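# Move a steel ball from blue tray into ratchet hole

## Task

Pick up one steel ball from the blue tray and place it into the ratchet head's deep round hole; anything already accomplished must remain accomplished when the scene ends.

## Robot and tools

Robot: two arms, left_arm and right_arm, each with a two-finger parallel gripper and a wrist camera. Cameras: cam_high (fixed, on a stand behind the arms), cam_left_wrist and cam_right_wrist, all 504x504. Calibrated bases in the scene frame: left_arm at (+0.007, +0.274, 0) m, right_arm at (-0.011, -0.236, 0) m, each turned only slightly about z.

Frames: the scene frame has its origin at table-top height midway between the nominal bases, +x out over the table, +z up, +y toward left_arm (arm names do not match image sides). Reported end_effector_position (m) and end_effector_quat_wxyz are in the scene frame. Offsets in calls, however, are expressed along each arm's own Hand target axes. The gripper's fingers point along its +z and close along its y. end_effector_position is the spot between the pads, roughly 1 cm short of the fingertips. Printed poses may be off by a few cm, more when reaching far.

Row layout (used by both movement tools): 14 numbers in [-1, 1]: dx, dy, dz, rx, ry, rz, opening for left_arm, then the same seven for right_arm. Always give all 14, even if one arm stays still. dx..rz are an offset, not a pose: they are measured from that arm's Hand target as it stood when the action or move began, in that Hand target's own axes. Scale: 1.0 = 0.6 m for dx, dy, dz and 180 degrees for rotation; rx, ry, rz form one rotation vector. Sending the same offset twice moves the arm twice. Six zeros re-command the current Hand target (also useful to make a gripper that settled short try again). Opening is absolute, not an offset: +1 = fully open (0.094 m), -1 = closed. A 0 there is a real command (half open), so to leave a gripper alone, resend its current command.

execute_actions(actions, cameras): actions is a list of actions; each action is a list of up to 15 rows, one row per 1/30 s step; a short action repeats its last row until 15 steps. Every row counts from the action's start pose, not from the previous row. Images are returned only when actions is [] or cameras asks for them. cameras: list of names, ["all"], [] for none; an unknown name invalidates the call.

move(target, speed, blend, opening_speed, grip_force, blocking, cameras): drives each gripper in a straight line toward its target. target is one 14-number row or a list of up to 15 rows; every row is an offset from the same starting Hand targets, not from the prior row. speed: m/s per arm path, 0.002 to 2.9 (default 0.25), rotation capped at twice that in rad/s; one value or one per target. blend: metres of corner rounding for lists (0 = stop at each). opening_speed: rate of opening change per second on the -1..+1 scale, at least 0.2. grip_force: per-pad force limit in N, 10 to 50, one value or one per arm; it persists; lower forces close slowly. blocking=false returns after about 0.5 s while the move continues. Paths do not avoid obstacles or the other arm; faster moves hit harder and track worse. Avoid paths passing near an arm's own base. The result adds a "move:" line: done, off_target, moving, held or fault, plus limits (paced = pose clipped, held = steps withheld). done means at rest within 10 mm and 2 degrees; neither done nor off_target tells you about contact.

wait(seconds 0 to 10, cameras): lets time pass with commands held. stop(cameras): brakes a running move. zoom_image(camera, region [x0, y0, x1, y1] pixels, max 504 each side) enlarges part of the latest image of cam_high, cam_left_wrist or cam_right_wrist. read_manual(section="licences") gives only licence text. finished_scene(scene: integer 1 to 2) ends the current scene irreversibly; make no further calls in that reply.

Reading results: Hand target is the last commanded pose after clipping; the next offsets count from it. Grippers often rest a few cm off their command due to friction and weight; that is not proof of contact. Orientation commands are clipped to 40 degrees from the measured orientation per step. grip_measured uses the opening scale; empty it reads slightly wide, and on a squeezed hard part a bit narrow, more so on small or round parts like the ball. grip_effort_nm is motor effort (negative = closing), not pad force. Joint velocities marked within noise means the arm is still. Joint torques include arm weight; joints 1 to 3 wrap at ±28 N m. A MOTOR HOT line appears at 75 °C; at 90 °C the arm folds and idles; avoid long holds, stretched arms, or pushing into unreachable poses.

Suggested order: look with cameras, locate the blue tray, a ball and the ratchet's deep round hole (zoom helps); open, descend over a ball, close, lift, carry above the hole, lower, open to release, retreat, check images, then finish.

Avoid: dropping the ball or releasing it while moving, letting anything leave the table, hard hits on fixed or heavy objects, fast contacts, arms or grippers pressing on each other (the clearance check does not protect grippers or wrist cameras), straining the wrist camera cables, and a gripper closing on the other arm's fingers. An arm blocked by something keeps pushing; command it back past its current position to relieve it. Loose objects may occasionally get nudged by outside disturbances.

Each tool is called after "Call:" in YAML: its name, and indented under it one key for each argument.

## Session

Call:
execute_actions:
  actions: []

Scene clock: 0.00 s.
left_arm: end_effector_position=(+0.4138, +0.2920, +0.1014) grip_measured=+1.000 grip_effort_nm=n/a end_effector_quat_wxyz=(+0.572, -0.042, +0.818, +0.037) | right_arm: end_effector_position=(+0.3770, -0.2580, +0.1017) grip_measured=+1.000 grip_effort_nm=n/a end_effector_quat_wxyz=(+0.608, +0.064, +0.786, -0.090)
Joint positions: left_arm=[-0.005 1.543 0.417 0.774 -0.119 -0.029 0.094] | right_arm=[0.037 1.591 0.298 1.035 0.295 0.01 0.094]
Joint velocities: within noise
Joint torques (N m): no reading
Heat: left arm: 34 °C; right arm: 30 °C.
Hand target: left_arm +0.4164, +0.2921, +0.1088; +0.581, -0.042, +0.812, +0.037 | right_arm +0.3810, -0.2579, +0.1135; +0.623, +0.067, +0.774, -0.088
Tool commands: left_gripper/opening=+1.0 right_gripper/opening=+1.0

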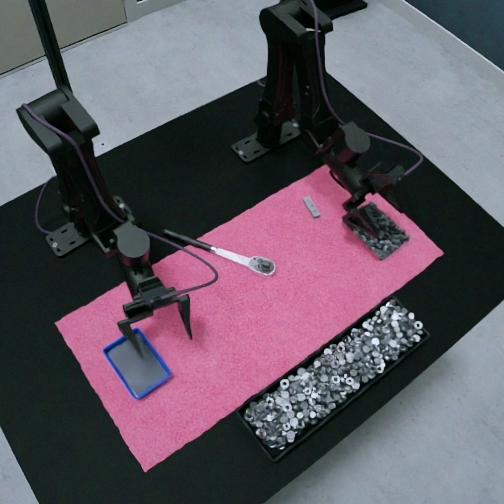

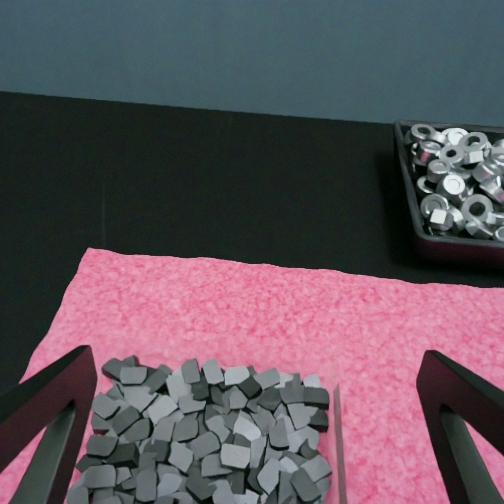

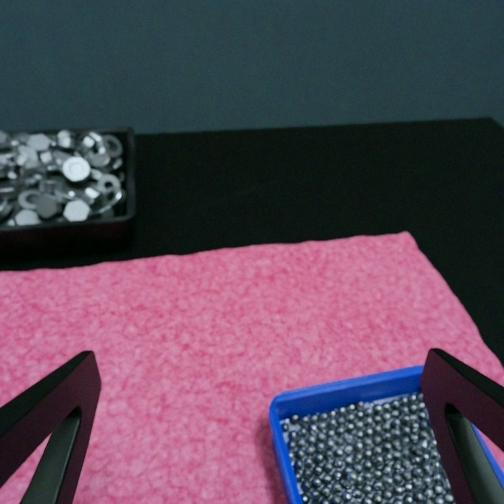

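Call:
zoom_image:
  camera: "cam_high"
  region: [160, 220, 290, 290]

Call:
zoom_image:
  camera: "cam_high"
  region: [90, 310, 190, 410]

Call:
zoom_image:
  camera: "cam_right_wrist"
  region: [260, 350, 504, 504]

Call:
zoom_image:
  camera: "cam_high"
  region: [240, 245, 290, 285]

Scaled by 3.877 from the camera's 504x504 image, which has a finer 720x720 frame.

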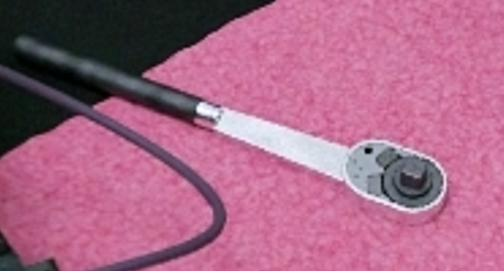

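Scaled by 5.040 from the camera's 504x504 image, which has a finer 720x720 frame.

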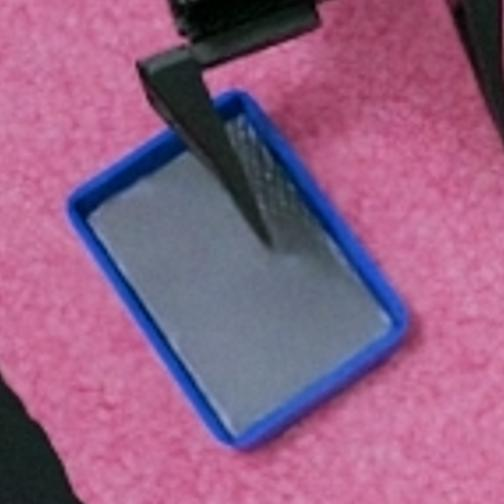

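Scaled by 2.066 from the camera's 504x504 image, which has a finer 720x720 frame.

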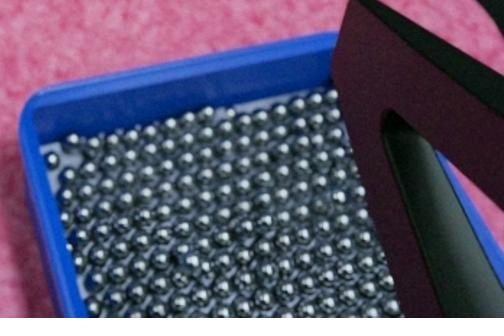

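Scaled by 10.080 from the camera's 504x504 image, which has a finer 720x720 frame.

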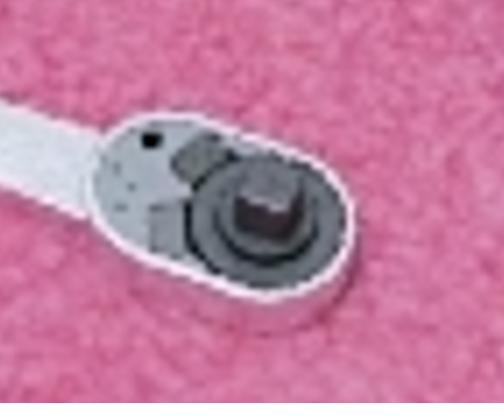

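Call:
move:
  target: [0,0,0,0,0,0,1,-0.1415,-0.027,-0.0257,-0.069,0.1805,-0.018,-0.75]
  speed: 0.4
  cameras: ["all"]

Scene clock: 73.17 s.
left_arm: end_effector_position=(+0.4138, +0.2920, +0.1014) grip_measured=+1.000 grip_effort_nm=0.00 end_effector_quat_wxyz=(+0.572, -0.042, +0.818, +0.037) | right_arm: end_effector_position=(+0.3704, -0.2680, +0.1781) grip_measured=-0.748 grip_effort_nm=-0.13 end_effector_quat_wxyz=(+0.356, +0.003, +0.934, +0.000)
Joint positions: left_arm=[-0.005 1.543 0.417 0.774 -0.119 -0.029 0.094] | right_arm=[-0.163 1.36 1.075 -0.561 -0.08 -0.087 0.012]
Joint torques (N m): left_arm=[0.09 -7.27 5.46 2.54 -0.05 -0.02] | right_arm=[-0.58 -4.74 9.87 1.34 -0.16 -0.05]
Heat: left arm: 35 °C; right arm: 33 °C.
Hand target: left_arm +0.4164, +0.2921, +0.1088; +0.581, -0.042, +0.812, +0.037 | right_arm +0.3811, -0.2697, +0.2006; +0.383, +0.001, +0.924, +0.000
Off the commanded pose: left_arm 0.008 m, 1 deg | right_arm 0.025 m, 3 deg.
move: off_target (right_arm)

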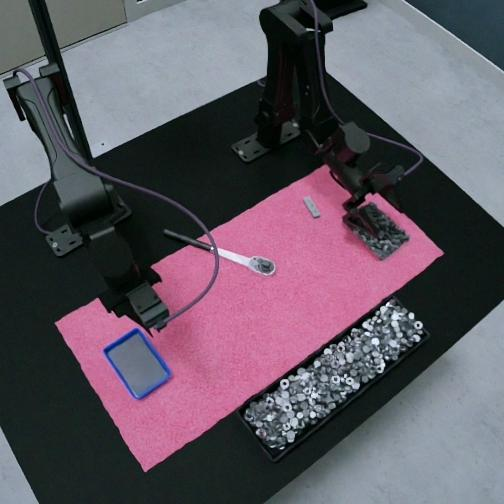

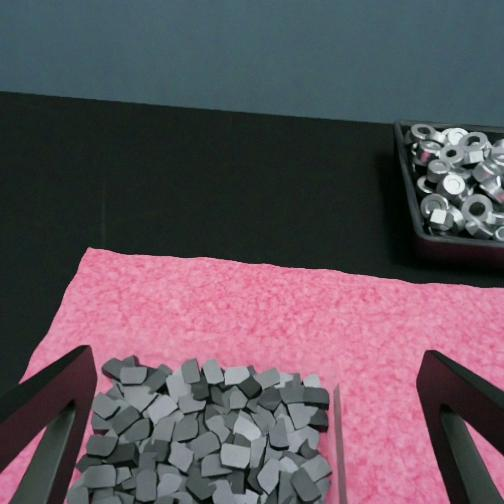

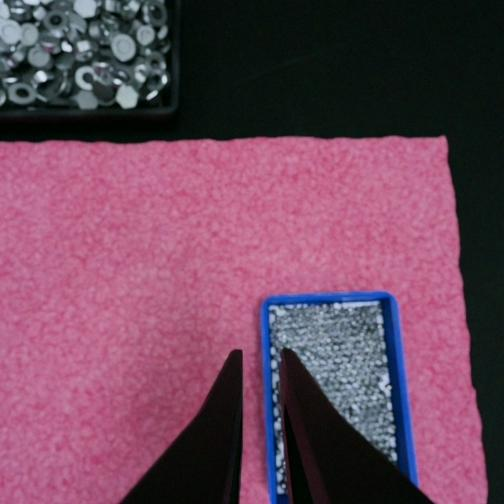

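Call:
zoom_image:
  camera: "cam_right_wrist"
  region: [250, 280, 430, 460]

Scaled by 2.800 from the camera's 504x504 image, which has a finer 720x720 frame.

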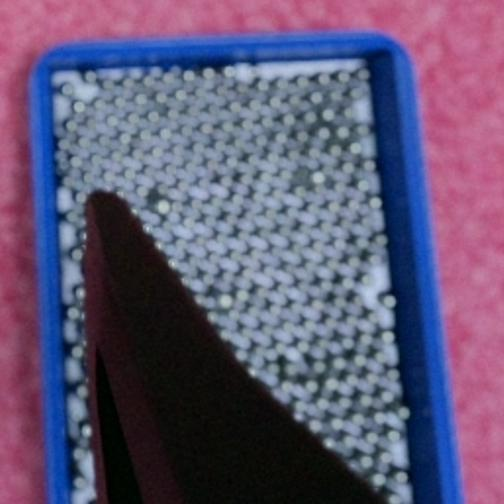

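Call:
move:
  target: [0,0,0,0,0,0,1,0.151,-0.067,0.158,0,0,0,-0.85]
  speed: 0.2
  cameras: ["cam_high","cam_right_wrist"]

Call:
zoom_image:
  camera: "cam_right_wrist"
  region: [200, 310, 320, 430]

Scene clock: 108.67 s.
left_arm: end_effector_position=(+0.4138, +0.2920, +0.1014) grip_measured=+1.000 grip_effort_nm=0.00 end_effector_quat_wxyz=(+0.572, -0.042, +0.818, +0.037) | right_arm: end_effector_position=(+0.3807, -0.3094, +0.0671) grip_measured=-0.848 grip_effort_nm=-0.13 end_effector_quat_wxyz=(+0.373, +0.004, +0.928, -0.002)
Joint positions: left_arm=[-0.005 1.543 0.417 0.774 -0.119 -0.029 0.094] | right_arm=[-0.307 1.551 0.753 -0.025 -0.177 -0.19 0.007]
Joint torques (N m): left_arm=[0.08 -7.27 5.46 2.54 -0.06 -0.01] | right_arm=[-0.5 -5.15 5.35 1.46 -0.22 -0.05]
Heat: left arm: 37 °C; right arm: 33 °C.
Hand target: left_arm +0.4164, +0.2921, +0.1088; +0.581, -0.042, +0.812, +0.037 | right_arm +0.3841, -0.3099, +0.0695; +0.383, +0.001, +0.924, +0.000
Off the commanded pose: left_arm 0.008 m, 1 deg | right_arm 0.004 m, 1 deg.
move: done
Images, in order (width x height): cam_high 504x504, cam_right_wrist 504x504.

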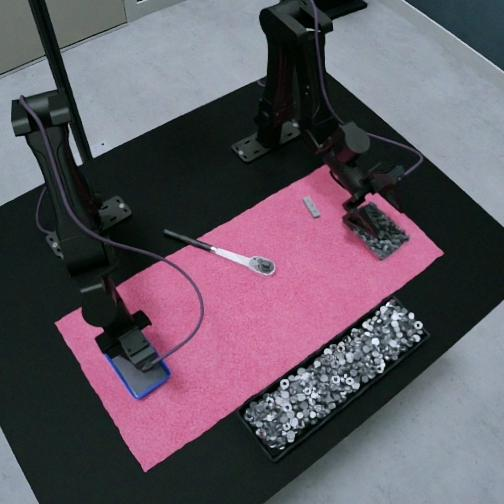

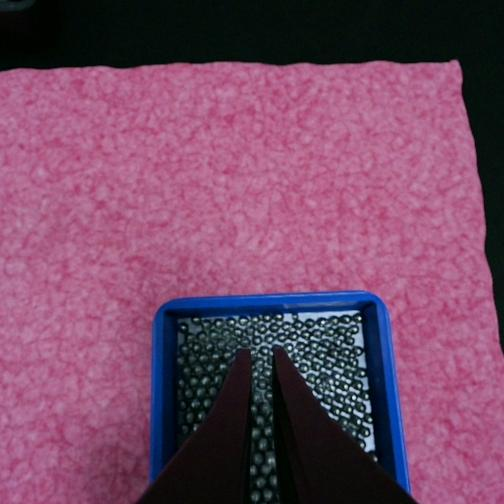

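Scaled by 4.200 from the camera's 504x504 image, which has a finer 720x720 frame.

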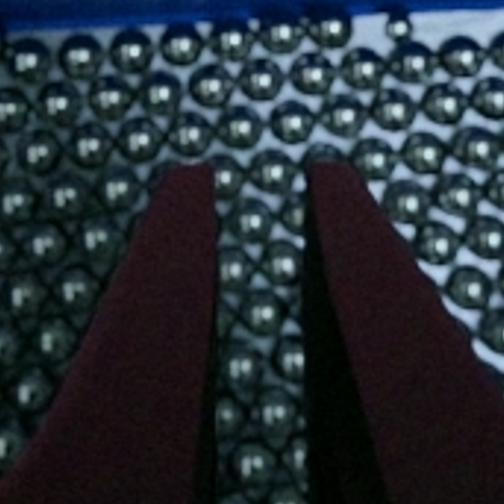

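Call:
move:
  target: [0,0,0,0,0,0,1,0.045,0,0.045,0,0,0,-0.87]
  speed: 0.1
  cameras: ["cam_right_wrist"]

Call:
zoom_image:
  camera: "cam_right_wrist"
  region: [200, 310, 320, 430]

Scene clock: 131.67 s.
left_arm: end_effector_position=(+0.4138, +0.2920, +0.1014) grip_measured=+1.000 grip_effort_nm=0.00 end_effector_quat_wxyz=(+0.572, -0.042, +0.818, +0.037) | right_arm: end_effector_position=(+0.3839, -0.3099, +0.0322) grip_measured=-0.868 grip_effort_nm=-0.13 end_effector_quat_wxyz=(+0.377, +0.003, +0.926, -0.002)
Joint positions: left_arm=[-0.005 1.543 0.417 0.774 -0.119 -0.029 0.094] | right_arm=[-0.307 1.659 0.684 0.161 -0.179 -0.19 0.006]
Joint torques (N m): left_arm=[0.08 -7.27 5.45 2.54 -0.05 -0.01] | right_arm=[-0.47 -5.42 4.29 1.54 -0.21 -0.04]
Heat: left arm: 38 °C; right arm: 33 °C.
Hand target: left_arm +0.4164, +0.2921, +0.1088; +0.581, -0.042, +0.812, +0.037 | right_arm +0.3842, -0.3099, +0.0314; +0.383, +0.001, +0.924, +0.000
Off the commanded pose: left_arm 0.008 m, 1 deg | right_arm 0.001 m, 1 deg.
move: done
Images, in order (width x height): cam_right_wrist 504x504.

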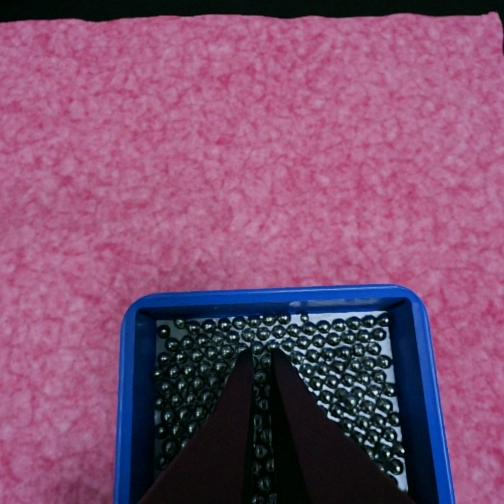

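Scaled by 4.200 from the camera's 504x504 image, which has a finer 720x720 frame.

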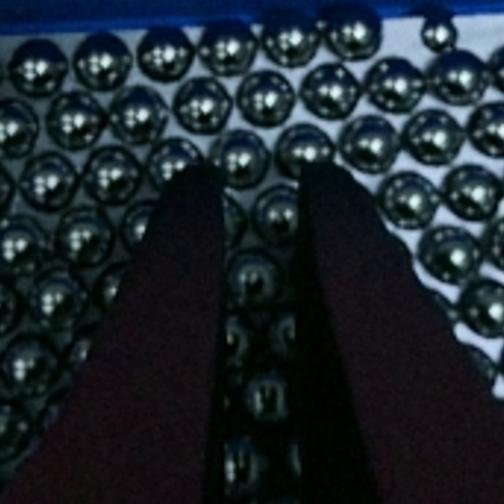

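Call:
move:
  target: [0,0,0,0,0,0,1,0.017,0,0.017,0,0,0,-0.87]
  speed: 0.05
  cameras: ["cam_right_wrist"]

Call:
zoom_image:
  camera: "cam_right_wrist"
  region: [200, 310, 320, 430]

Scene clock: 140.30 s.
left_arm: end_effector_position=(+0.4138, +0.2920, +0.1014) grip_measured=+1.000 grip_effort_nm=0.00 end_effector_quat_wxyz=(+0.572, -0.042, +0.818, +0.037) | right_arm: end_effector_position=(+0.3908, -0.3108, +0.0276) grip_measured=-0.868 grip_effort_nm=-0.12 end_effector_quat_wxyz=(+0.396, +0.000, +0.918, -0.005)
Joint positions: left_arm=[-0.005 1.543 0.417 0.774 -0.119 -0.029 0.094] | right_arm=[-0.307 1.698 0.663 0.261 -0.185 -0.19 0.006]
Joint torques (N m): left_arm=[0.08 -7.28 5.46 2.55 -0.05 -0.01] | right_arm=[-0.46 -4.83 3.88 1.23 -0.15 -0.03]
Heat: left arm: 39 °C; right arm: 33 °C.
Hand target: left_arm +0.4164, +0.2921, +0.1088; +0.581, -0.042, +0.812, +0.037 | right_arm +0.3842, -0.3099, +0.0169; +0.383, +0.001, +0.924, +0.000
Off the commanded pose: left_arm 0.008 m, 1 deg | right_arm 0.013 m, 2 deg.
move: off_target (right_arm)
Images, in order (width x height): cam_right_wrist 504x504.

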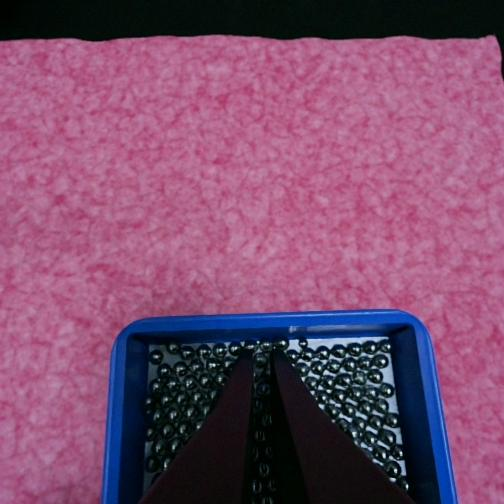

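Scaled by 4.200 from the camera's 504x504 image, which has a finer 720x720 frame.

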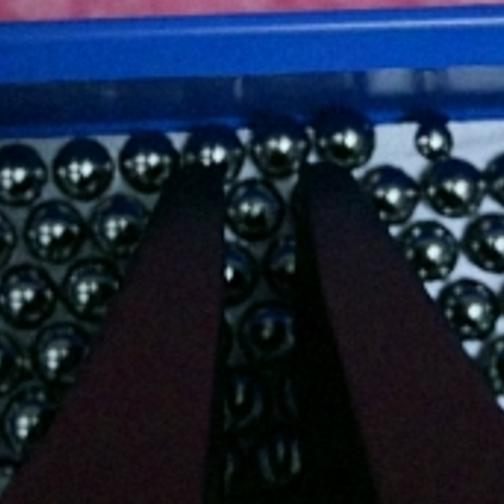

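Call:
move:
  target: [0,0,0,0,0,0,1,-0.0055,0,0.010,0,0,0,-1]
  speed: 0.05
  grip_force: 20
  cameras: ["cam_right_wrist"]

Call:
zoom_image:
  camera: "cam_right_wrist"
  region: [200, 310, 320, 430]

Scene clock: 148.07 s.
left_arm: end_effector_position=(+0.4138, +0.2920, +0.1014) grip_measured=+1.000 grip_effort_nm=0.00 end_effector_quat_wxyz=(+0.572, -0.042, +0.818, +0.037) | right_arm: end_effector_position=(+0.3949, -0.3114, +0.0268) grip_measured=-0.984 grip_effort_nm=-0.48 end_effector_quat_wxyz=(+0.403, -0.002, +0.915, -0.006)
Joint positions: left_arm=[-0.005 1.543 0.417 0.774 -0.119 -0.029 0.094] | right_arm=[-0.307 1.716 0.663 0.295 -0.187 -0.19 0.001]
Joint torques (N m): left_arm=[0.09 -7.3 5.48 2.54 -0.05 -0.01] | right_arm=[0.1 -4.36 5.41 1.04 -0.08 0.02]
Heat: left arm: 39 °C; right arm: 32 °C.
Hand target: left_arm +0.4164, +0.2921, +0.1088; +0.581, -0.042, +0.812, +0.037 | right_arm +0.3907, -0.3099, +0.0150; +0.383, +0.001, +0.924, +0.000
Off the commanded pose: left_arm 0.008 m, 1 deg | right_arm 0.013 m, 3 deg.
grip_force (N): 20, 20
move: off_target (right_arm)
Images, in order (width x height): cam_right_wrist 504x504.

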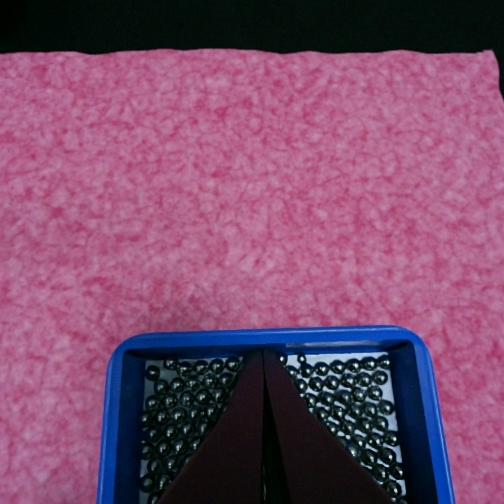

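Scaled by 4.200 from the camera's 504x504 image, which has a finer 720x720 frame.

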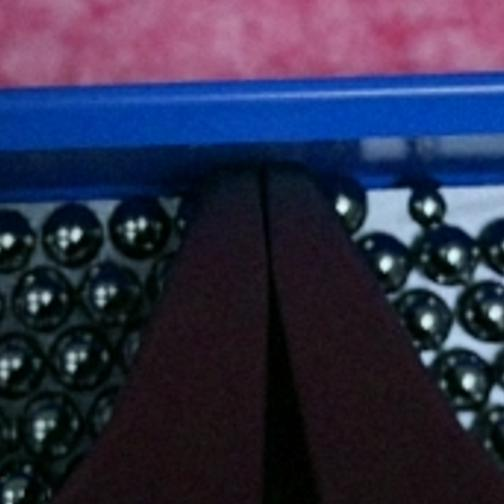

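Call:
move:
  target: [0,0,0,0,0,0,1,-0.019,-0.0017,-0.0634,0,0.0833,0,-0.85]
  speed: 0.15
  cameras: ["cam_right_wrist"]

Call:
zoom_image:
  camera: "cam_right_wrist"
  region: [200, 310, 320, 430]

Scene clock: 170.63 s.
left_arm: end_effector_position=(+0.4138, +0.2920, +0.1014) grip_measured=+1.000 grip_effort_nm=0.00 end_effector_quat_wxyz=(+0.572, -0.042, +0.818, +0.037) | right_arm: end_effector_position=(+0.3567, -0.3096, +0.0280) grip_measured=-0.852 grip_effort_nm=0.12 end_effector_quat_wxyz=(+0.229, +0.009, +0.973, +0.008)
Joint positions: left_arm=[-0.005 1.543 0.417 0.774 -0.119 -0.029 0.094] | right_arm=[-0.3 1.683 0.909 -0.35 -0.126 -0.214 0.007]
Joint torques (N m): left_arm=[0.06 -7.3 5.45 2.54 -0.06 -0.01] | right_arm=[0.62 -8.28 8.06 0.93 -0.08 -0.06]
Heat: left arm: 40 °C; right arm: 32 °C.
Hand target: left_arm +0.4164, +0.2921, +0.1088; +0.581, -0.042, +0.812, +0.037 | right_arm +0.3719, -0.3110, +0.0500; +0.259, +0.001, +0.966, +0.000
Off the commanded pose: left_arm 0.008 m, 1 deg | right_arm 0.027 m, 4 deg.
grip_force (N): 20, 20
move: off_target (right_arm)
Images, in order (width x height): cam_right_wrist 504x504.

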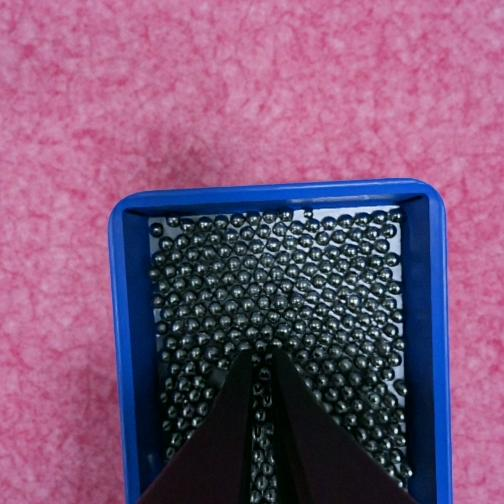

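Scaled by 4.200 from the camera's 504x504 image, which has a finer 720x720 frame.

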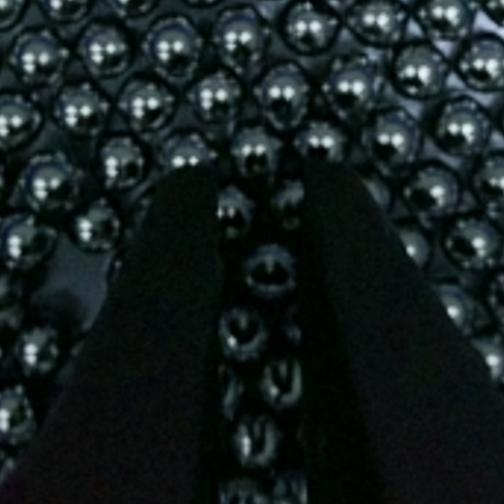

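Call:
move:
  target: [0,0,0,0,0,0,1,0.01,0,0.0173,0,0,0,-0.85]
  speed: 0.05
  cameras: ["cam_right_wrist"]

Call:
zoom_image:
  camera: "cam_right_wrist"
  region: [200, 310, 320, 430]

Scene clock: 192.43 s.
left_arm: end_effector_position=(+0.4138, +0.2920, +0.1014) grip_measured=+1.000 grip_effort_nm=0.00 end_effector_quat_wxyz=(+0.572, -0.042, +0.818, +0.037) | right_arm: end_effector_position=(+0.3626, -0.3112, +0.0310) grip_measured=-0.852 grip_effort_nm=0.12 end_effector_quat_wxyz=(+0.242, +0.008, +0.970, +0.004)
Joint positions: left_arm=[-0.005 1.543 0.417 0.774 -0.119 -0.029 0.094] | right_arm=[-0.3 1.683 0.909 -0.323 -0.126 -0.215 0.007]
Joint torques (N m): left_arm=[0.09 -7.3 5.46 2.55 -0.05 -0.01] | right_arm=[0.62 -6.38 6.08 1.17 -0.07 -0.06]
Heat: left arm: 41 °C; right arm: 33 °C.
Hand target: left_arm +0.4164, +0.2921, +0.1088; +0.581, -0.042, +0.812, +0.037 | right_arm +0.3720, -0.3110, +0.0380; +0.260, +0.001, +0.966, +0.000
Off the commanded pose: left_arm 0.008 m, 1 deg | right_arm 0.012 m, 2 deg.
grip_force (N): 20, 20
move: off_target (right_arm)
Images, in order (width x height): cam_right_wrist 504x504.

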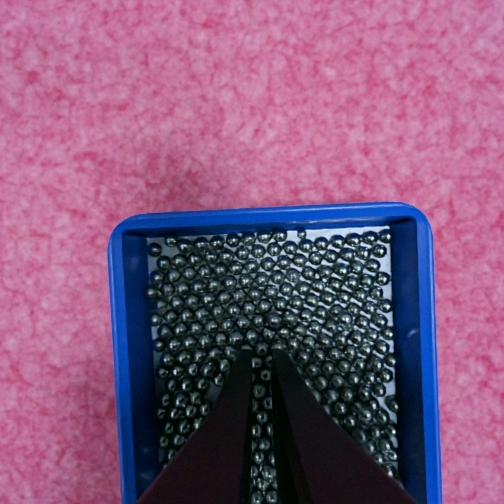

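Scaled by 4.200 from the camera's 504x504 image, which has a finer 720x720 frame.

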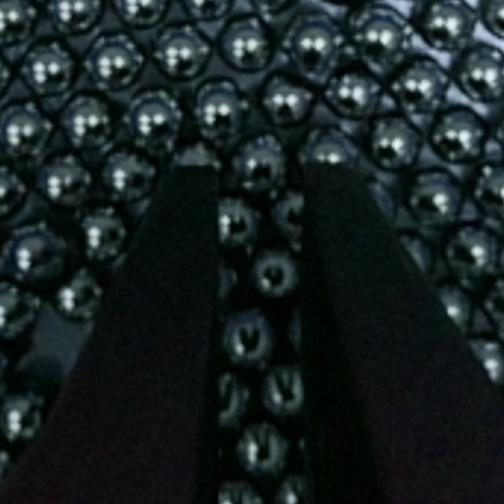

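Call:
move:
  target: [0,0,0,0,0,0,1,0.0133,0,0.023,0,0,0,-0.85]
  speed: 0.04
  cameras: ["cam_right_wrist"]

Call:
zoom_image:
  camera: "cam_right_wrist"
  region: [200, 310, 320, 430]

Scene clock: 199.03 s.
left_arm: end_effector_position=(+0.4138, +0.2920, +0.1014) grip_measured=+1.000 grip_effort_nm=0.00 end_effector_quat_wxyz=(+0.572, -0.042, +0.818, +0.037) | right_arm: end_effector_position=(+0.3724, -0.3138, +0.0279) grip_measured=-0.852 grip_effort_nm=0.12 end_effector_quat_wxyz=(+0.261, +0.006, +0.965, -0.001)
Joint positions: left_arm=[-0.005 1.543 0.417 0.774 -0.119 -0.029 0.094] | right_arm=[-0.3 1.704 0.897 -0.249 -0.126 -0.215 0.007]
Joint torques (N m): left_arm=[0.08 -7.3 5.46 2.55 -0.06 -0.02] | right_arm=[0.62 -5.48 4.52 1.18 -0.08 -0.05]
Heat: left arm: 41 °C; right arm: 32 °C.
Hand target: left_arm +0.4164, +0.2921, +0.1088; +0.581, -0.042, +0.812, +0.037 | right_arm +0.3719, -0.3109, +0.0221; +0.260, +0.001, +0.966, +0.000
Off the commanded pose: left_arm 0.008 m, 1 deg | right_arm 0.006 m, 1 deg.
grip_force (N): 20, 20
move: done
Images, in order (width x height): cam_right_wrist 504x504.

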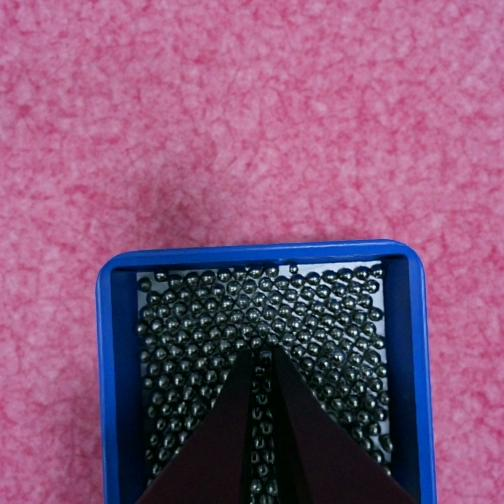

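Scaled by 4.200 from the camera's 504x504 image, which has a finer 720x720 frame.

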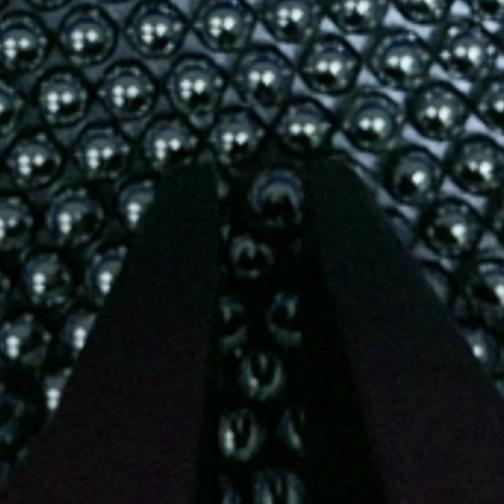

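Call:
move:
  target: [0,0,0,0,0,0,1,0.0083,0,0.0143,0,0,0,-0.85]
  speed: 0.04
  cameras: ["cam_right_wrist"]

Call:
zoom_image:
  camera: "cam_right_wrist"
  region: [200, 310, 320, 430]

Scene clock: 208.37 s.
left_arm: end_effector_position=(+0.4138, +0.2920, +0.1014) grip_measured=+1.000 grip_effort_nm=0.00 end_effector_quat_wxyz=(+0.572, -0.042, +0.818, +0.037) | right_arm: end_effector_position=(+0.3795, -0.3157, +0.0271) grip_measured=-0.852 grip_effort_nm=0.12 end_effector_quat_wxyz=(+0.278, +0.005, +0.961, -0.005)
Joint positions: left_arm=[-0.005 1.543 0.417 0.774 -0.119 -0.029 0.094] | right_arm=[-0.3 1.716 0.885 -0.189 -0.126 -0.215 0.007]
Joint torques (N m): left_arm=[0.09 -7.28 5.46 2.55 -0.05 -0.01] | right_arm=[0.58 -4.82 3.92 1.11 -0.07 -0.06]
Heat: left arm: 41 °C; right arm: 32 °C.
Hand target: left_arm +0.4164, +0.2921, +0.1088; +0.581, -0.042, +0.812, +0.037 | right_arm +0.3719, -0.3109, +0.0121; +0.259, +0.001, +0.966, +0.000
Off the commanded pose: left_arm 0.008 m, 1 deg | right_arm 0.017 m, 2 deg.
grip_force (N): 20, 20
move: off_target (right_arm)
Images, in order (width x height): cam_right_wrist 504x504.

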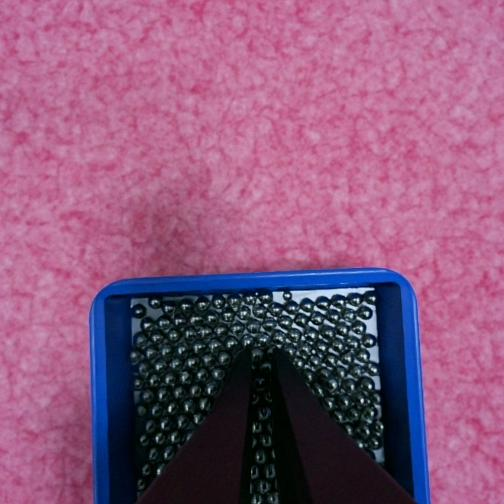

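Scaled by 4.200 from the camera's 504x504 image, which has a finer 720x720 frame.

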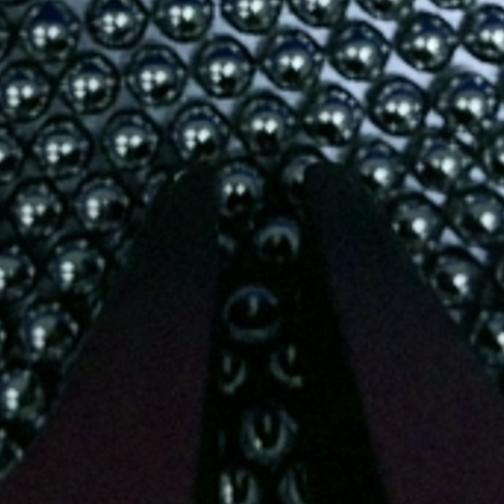

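Call:
move:
  target: [0,0,0,0,0,0,1,0,0,-0.006,0,0,0,-1]
  speed: 0.04
  cameras: ["cam_right_wrist"]

Call:
zoom_image:
  camera: "cam_right_wrist"
  region: [140, 270, 390, 500]

Scene clock: 223.30 s.
left_arm: end_effector_position=(+0.4138, +0.2920, +0.1014) grip_measured=+1.000 grip_effort_nm=0.01 end_effector_quat_wxyz=(+0.572, -0.042, +0.818, +0.037) | right_arm: end_effector_position=(+0.3800, -0.3159, +0.0273) grip_measured=-0.984 grip_effort_nm=-0.47 end_effector_quat_wxyz=(+0.279, +0.004, +0.960, -0.006)
Joint positions: left_arm=[-0.005 1.543 0.417 0.774 -0.119 -0.029 0.094] | right_arm=[-0.3 1.716 0.885 -0.187 -0.126 -0.216 0.001]
Joint torques (N m): left_arm=[0.08 -7.28 5.46 2.54 -0.05 -0.01] | right_arm=[0.44 -5.64 3.86 0.93 -0.08 -0.05]
Heat: left arm: 42 °C; right arm: 31 °C.
Hand target: left_arm +0.4164, +0.2921, +0.1088; +0.581, -0.042, +0.812, +0.037 | right_arm +0.3700, -0.3109, +0.0151; +0.259, +0.001, +0.966, +0.000
Off the commanded pose: left_arm 0.008 m, 1 deg | right_arm 0.016 m, 2 deg.
grip_force (N): 20, 20
move: off_target (right_arm)
Images, in order (width x height): cam_right_wrist 504x504.

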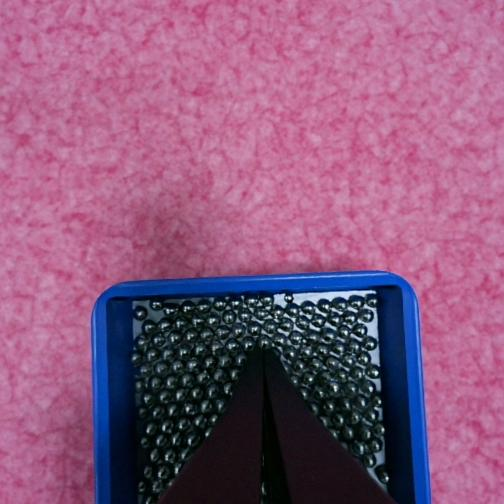

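Scaled by 2.016 from the camera's 504x504 image, which has a finer 720x720 frame.

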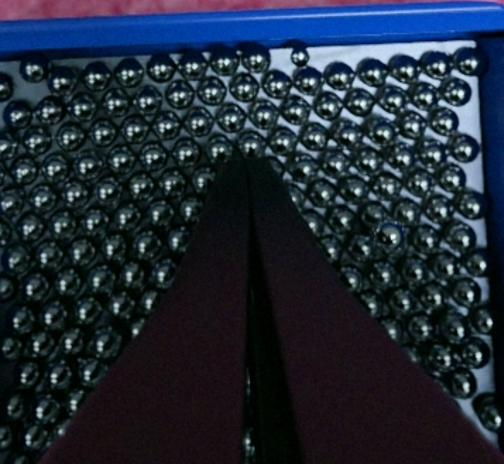

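Call:
move:
  target: [0,0,0,0,0,0,1,-0.059,-0.039,-0.0525,0,0,0,-0.75]
  speed: 0.1
  cameras: ["cam_right_wrist"]

Call:
zoom_image:
  camera: "cam_right_wrist"
  region: [180, 260, 380, 460]

Scene clock: 238.20 s.
left_arm: end_effector_position=(+0.4138, +0.2920, +0.1014) grip_measured=+1.000 grip_effort_nm=0.00 end_effector_quat_wxyz=(+0.572, -0.042, +0.818, +0.037) | right_arm: end_effector_position=(+0.3724, -0.3314, +0.0450) grip_measured=-0.752 grip_effort_nm=0.12 end_effector_quat_wxyz=(+0.236, +0.004, +0.972, +0.001)
Joint positions: left_arm=[-0.005 1.543 0.417 0.774 -0.119 -0.029 0.094] | right_arm=[-0.349 1.716 1.017 -0.414 -0.14 -0.268 0.012]
Joint torques (N m): left_arm=[0.08 -7.28 5.48 2.54 -0.05 -0.01] | right_arm=[-0.42 -7.15 8.06 0.96 -0.24 -0.08]
Heat: left arm: 42 °C; right arm: 31 °C.
Hand target: left_arm +0.4164, +0.2921, +0.1088; +0.581, -0.042, +0.812, +0.037 | right_arm +0.3849, -0.3343, +0.0601; +0.259, +0.001, +0.966, +0.000
Off the commanded pose: left_arm 0.008 m, 1 deg | right_arm 0.020 m, 3 deg.
grip_force (N): 20, 20
move: off_target (right_arm)
Images, in order (width x height): cam_right_wrist 504x504.

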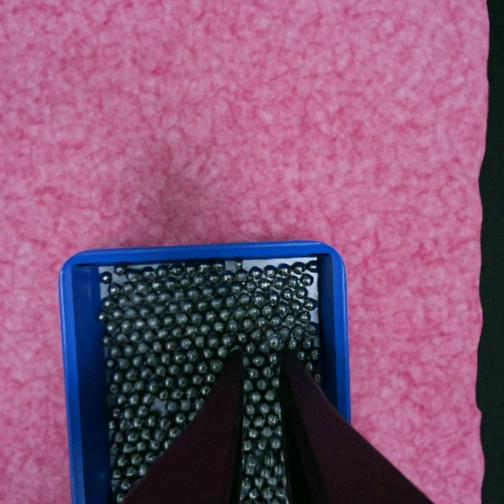

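Scaled by 2.520 from the camera's 504x504 image, which has a finer 720x720 frame.

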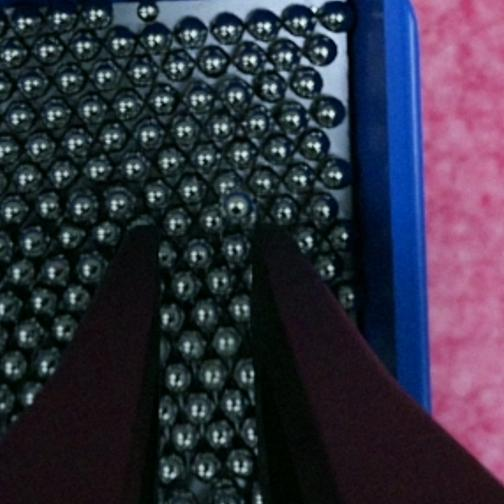

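Call:
move:
  target: [0,0,0,0,0,0,1,0.008,-0.0055,0.024,0,0,0,-0.75]
  speed: 0.1
  cameras: ["cam_right_wrist"]

Call:
zoom_image:
  camera: "cam_right_wrist"
  region: [180, 290, 340, 450]

Scene clock: 257.87 s.
left_arm: end_effector_position=(+0.4138, +0.2920, +0.1014) grip_measured=+1.000 grip_effort_nm=0.00 end_effector_quat_wxyz=(+0.572, -0.042, +0.818, +0.037) | right_arm: end_effector_position=(+0.3778, -0.3343, +0.0381) grip_measured=-0.752 grip_effort_nm=0.12 end_effector_quat_wxyz=(+0.240, +0.003, +0.971, +0.000)
Joint positions: left_arm=[-0.005 1.543 0.417 0.774 -0.119 -0.029 0.094] | right_arm=[-0.353 1.745 1.017 -0.377 -0.143 -0.274 0.012]
Joint torques (N m): left_arm=[0.09 -7.28 5.45 2.54 -0.05 -0.01] | right_arm=[-0.65 -6.56 6.63 1.15 -0.25 -0.06]
Heat: left arm: 43 °C; right arm: 32 °C.
Hand target: left_arm +0.4164, +0.2921, +0.1088; +0.581, -0.042, +0.812, +0.037 | right_arm +0.3880, -0.3376, +0.0453; +0.259, +0.001, +0.966, +0.000
Off the commanded pose: left_arm 0.008 m, 1 deg | right_arm 0.013 m, 2 deg.
grip_force (N): 20, 20
move: off_target (right_arm)
Images, in order (width x height): cam_right_wrist 504x504.

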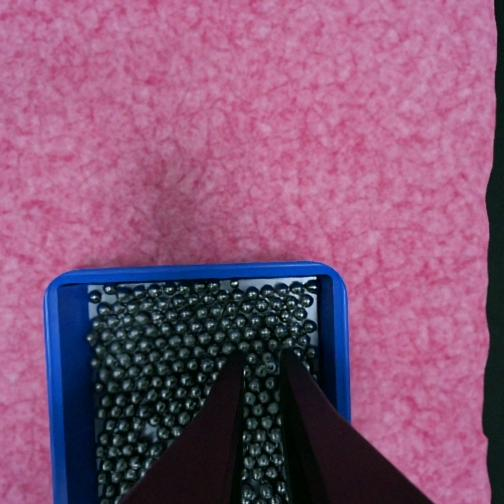

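Scaled by 3.150 from the camera's 504x504 image, which has a finer 720x720 frame.

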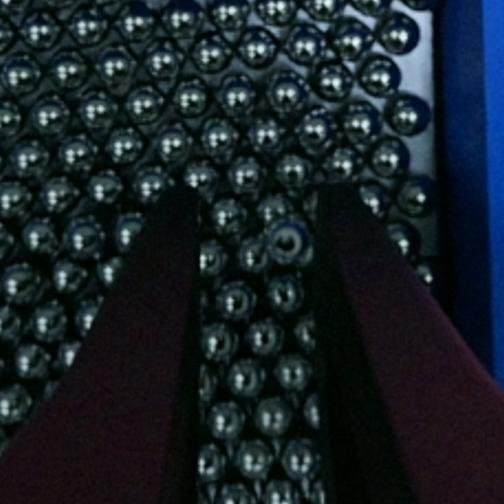

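Call:
move:
  target: [0,0,0,0,0,0,1,0.007,-0.0075,0.017,0,0,0,-0.75]
  speed: 0.06
  cameras: ["cam_right_wrist"]

Call:
zoom_image:
  camera: "cam_right_wrist"
  region: [180, 290, 340, 450]

Scene clock: 273.27 s.
left_arm: end_effector_position=(+0.4138, +0.2920, +0.1014) grip_measured=+1.000 grip_effort_nm=0.00 end_effector_quat_wxyz=(+0.572, -0.042, +0.818, +0.037) | right_arm: end_effector_position=(+0.3829, -0.3400, +0.0309) grip_measured=-0.752 grip_effort_nm=0.12 end_effector_quat_wxyz=(+0.246, +0.003, +0.969, -0.002)
Joint positions: left_arm=[-0.005 1.543 0.417 0.774 -0.119 -0.029 0.094] | right_arm=[-0.365 1.776 1.017 -0.337 -0.148 -0.284 0.012]
Joint torques (N m): left_arm=[0.08 -7.27 5.45 2.54 -0.05 -0.01] | right_arm=[-0.64 -6.69 5.79 1.16 -0.25 -0.04]
Heat: left arm: 43 °C; right arm: 32 °C.
Hand target: left_arm +0.4164, +0.2921, +0.1088; +0.581, -0.042, +0.812, +0.037 | right_arm +0.3894, -0.3422, +0.0344; +0.259, +0.001, +0.966, +0.000
Off the commanded pose: left_arm 0.008 m, 1 deg | right_arm 0.008 m, 2 deg.
grip_force (N): 20, 20
move: done
Images, in order (width x height): cam_right_wrist 504x504.

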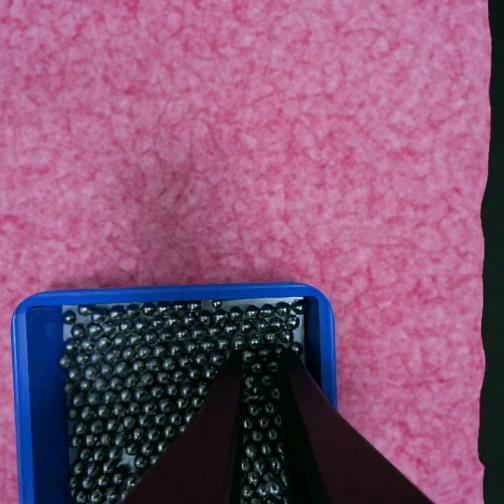

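Scaled by 3.150 from the camera's 504x504 image, which has a finer 720x720 frame.

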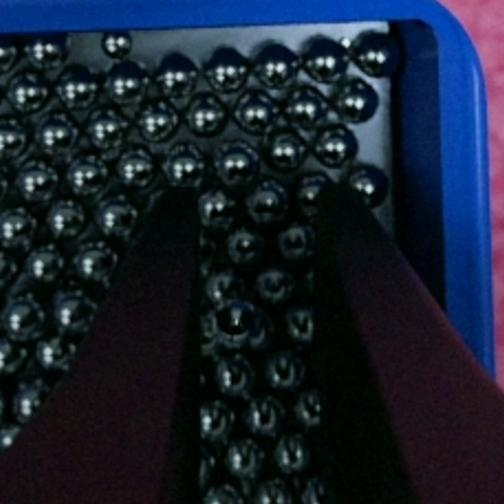

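Call:
move:
  target: [0,0,0,0,0,0,1,0.0137,0.0067,0.0037,0,0,0,-0.75]
  speed: 0.06
  cameras: ["cam_right_wrist"]

Call:
zoom_image:
  camera: "cam_right_wrist"
  region: [180, 290, 340, 450]

Scene clock: 285.83 s.
left_arm: end_effector_position=(+0.4138, +0.2920, +0.1014) grip_measured=+1.000 grip_effort_nm=0.01 end_effector_quat_wxyz=(+0.572, -0.042, +0.818, +0.037) | right_arm: end_effector_position=(+0.3835, -0.3397, +0.0277) grip_measured=-0.752 grip_effort_nm=0.12 end_effector_quat_wxyz=(+0.253, +0.002, +0.967, -0.003)
Joint positions: left_arm=[-0.005 1.543 0.417 0.774 -0.119 -0.029 0.094] | right_arm=[-0.365 1.776 0.994 -0.298 -0.151 -0.285 0.012]
Joint torques (N m): left_arm=[0.08 -7.3 5.46 2.54 -0.05 -0.01] | right_arm=[-0.1 -7.47 4.29 1.11 -0.19 0]
Heat: left arm: 43 °C; right arm: 33 °C.
Hand target: left_arm +0.4164, +0.2921, +0.1088; +0.581, -0.042, +0.812, +0.037 | right_arm +0.3834, -0.3381, +0.0283; +0.259, +0.001, +0.966, +0.000
Off the commanded pose: left_arm 0.008 m, 1 deg | right_arm 0.002 m, 1 deg.
grip_force (N): 20, 20
move: done
Images, in order (width x height): cam_right_wrist 504x504.

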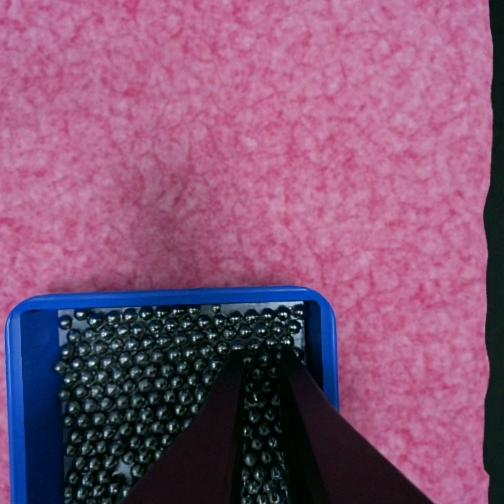

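Scaled by 3.150 from the camera's 504x504 image, which has a finer 720x720 frame.

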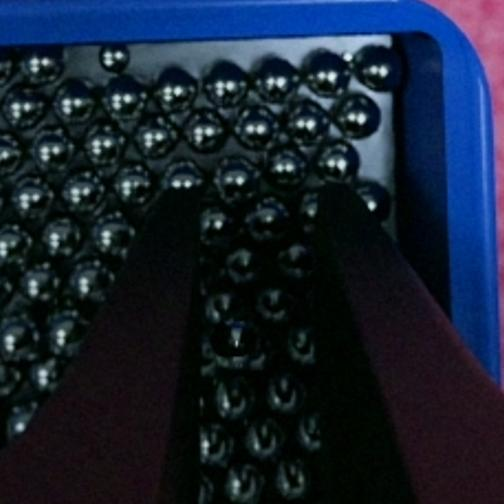

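Call:
move:
  target: [0,0,0,0,0,0,1,0.0128,0.01,-0.0112,0,0,0,-0.75]
  speed: 0.06
  cameras: ["cam_right_wrist"]

Call:
zoom_image:
  camera: "cam_right_wrist"
  region: [180, 290, 340, 450]

Scene clock: 295.40 s.
left_arm: end_effector_position=(+0.4138, +0.2920, +0.1014) grip_measured=+1.000 grip_effort_nm=0.00 end_effector_quat_wxyz=(+0.572, -0.042, +0.818, +0.037) | right_arm: end_effector_position=(+0.3785, -0.3379, +0.0275) grip_measured=-0.752 grip_effort_nm=0.12 end_effector_quat_wxyz=(+0.260, +0.002, +0.966, -0.005)
Joint positions: left_arm=[-0.005 1.543 0.417 0.774 -0.119 -0.029 0.094] | right_arm=[-0.365 1.751 0.954 -0.268 -0.151 -0.282 0.012]
Joint torques (N m): left_arm=[0.08 -7.3 5.48 2.54 -0.05 -0.01] | right_arm=[0.62 -8.62 4.11 0.89 -0.15 0.07]
Heat: left arm: 44 °C; right arm: 33 °C.
Hand target: left_arm +0.4164, +0.2921, +0.1088; +0.581, -0.042, +0.812, +0.037 | right_arm +0.3735, -0.3322, +0.0303; +0.259, +0.001, +0.966, +0.000
Off the commanded pose: left_arm 0.008 m, 1 deg | right_arm 0.008 m, 1 deg.
grip_force (N): 20, 20
move: done
Images, in order (width x height): cam_right_wrist 504x504.

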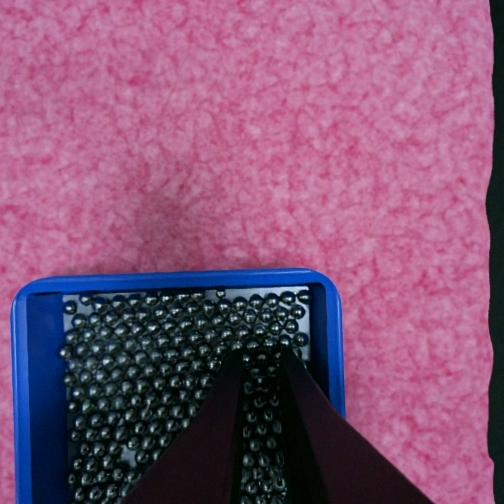

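Scaled by 3.150 from the camera's 504x504 image, which has a finer 720x720 frame.

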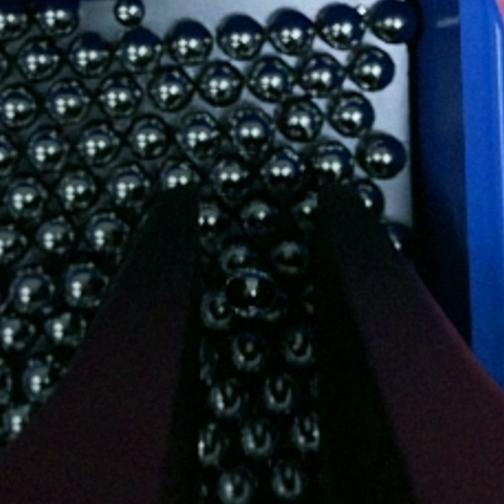

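Call:
move:
  target: [0,0,0,0,0,0,1,0,0,0,0,0,0,-1]
  opening_speed: 0.2
  cameras: ["cam_right_wrist"]

Call:
zoom_image:
  camera: "cam_right_wrist"
  region: [180, 290, 340, 450]

Scene clock: 302.97 s.
left_arm: end_effector_position=(+0.4138, +0.2920, +0.1014) grip_measured=+1.000 grip_effort_nm=0.00 end_effector_quat_wxyz=(+0.572, -0.042, +0.818, +0.037) | right_arm: end_effector_position=(+0.3785, -0.3379, +0.0275) grip_measured=-0.912 grip_effort_nm=-0.48 end_effector_quat_wxyz=(+0.260, +0.003, +0.966, -0.005)
Joint positions: left_arm=[-0.005 1.543 0.417 0.774 -0.119 -0.029 0.094] | right_arm=[-0.365 1.751 0.954 -0.268 -0.151 -0.282 0.004]
Joint torques (N m): left_arm=[0.08 -7.28 5.48 2.54 -0.05 -0.01] | right_arm=[0.61 -8.64 4.1 0.89 -0.14 0.06]
Heat: left arm: 44 °C; right arm: 33 °C.
Hand target: left_arm +0.4164, +0.2921, +0.1088; +0.581, -0.042, +0.812, +0.037 | right_arm +0.3735, -0.3322, +0.0303; +0.259, +0.001, +0.966, +0.000
Off the commanded pose: left_arm 0.008 m, 1 deg | right_arm 0.008 m, 1 deg.
grip_force (N): 20, 20
move: done
Images, in order (width x height): cam_right_wrist 504x504.

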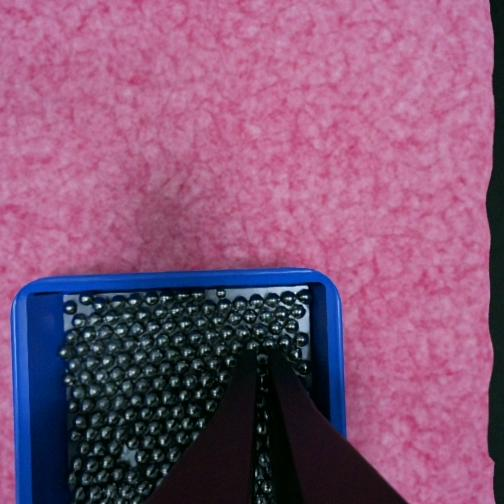

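Scaled by 3.150 from the camera's 504x504 image, which has a finer 720x720 frame.

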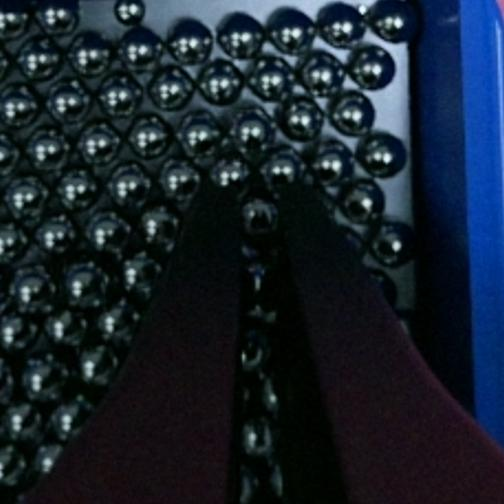

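Call:
move:
  target: [0,0,0,0,0,0,1,-0.075,0,-0.13,0,0,0,-1]
  speed: 0.12
  cameras: ["cam_right_wrist"]

Call:
zoom_image:
  camera: "cam_right_wrist"
  region: [180, 290, 340, 450]

Scene clock: 311.23 s.
left_arm: end_effector_position=(+0.4138, +0.2920, +0.1014) grip_measured=+1.000 grip_effort_nm=0.01 end_effector_quat_wxyz=(+0.572, -0.042, +0.818, +0.037) | right_arm: end_effector_position=(+0.3612, -0.3320, +0.0961) grip_measured=-0.912 grip_effort_nm=-0.48 end_effector_quat_wxyz=(+0.227, +0.006, +0.974, +0.006)
Joint positions: left_arm=[-0.005 1.543 0.417 0.774 -0.119 -0.029 0.094] | right_arm=[-0.365 1.625 1.142 -0.655 -0.151 -0.281 0.004]
Joint torques (N m): left_arm=[0.08 -7.28 5.46 2.54 -0.05 -0.01] | right_arm=[0.57 -8.4 8.57 0.96 -0.15 0.05]
Heat: left arm: 44 °C; right arm: 33 °C.
Hand target: left_arm +0.4164, +0.2921, +0.1088; +0.581, -0.042, +0.812, +0.037 | right_arm +0.3733, -0.3322, +0.1203; +0.259, +0.001, +0.966, +0.000
Off the commanded pose: left_arm 0.008 m, 1 deg | right_arm 0.027 m, 4 deg.
grip_force (N): 20, 20
move: off_target (right_arm)
Images, in order (width x height): cam_right_wrist 504x504.

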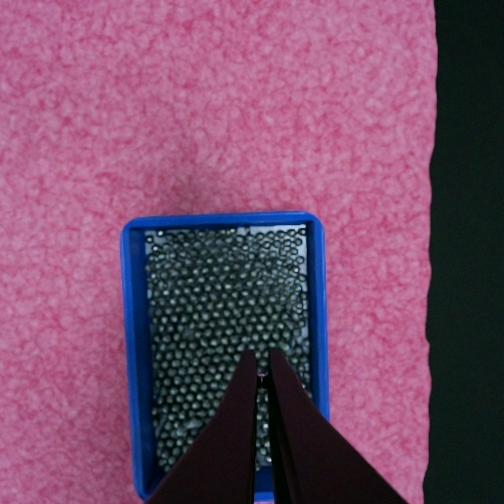

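Scaled by 3.150 from the camera's 504x504 image, which has a finer 720x720 frame.

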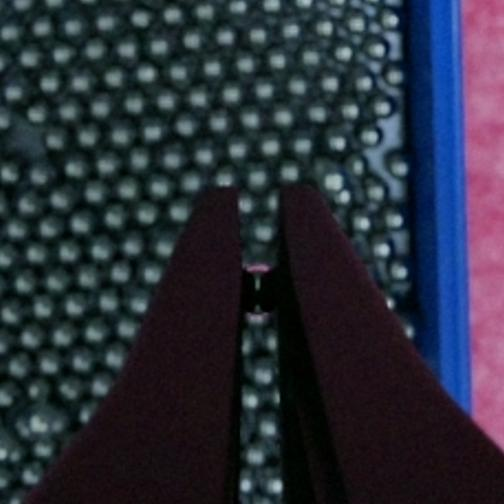

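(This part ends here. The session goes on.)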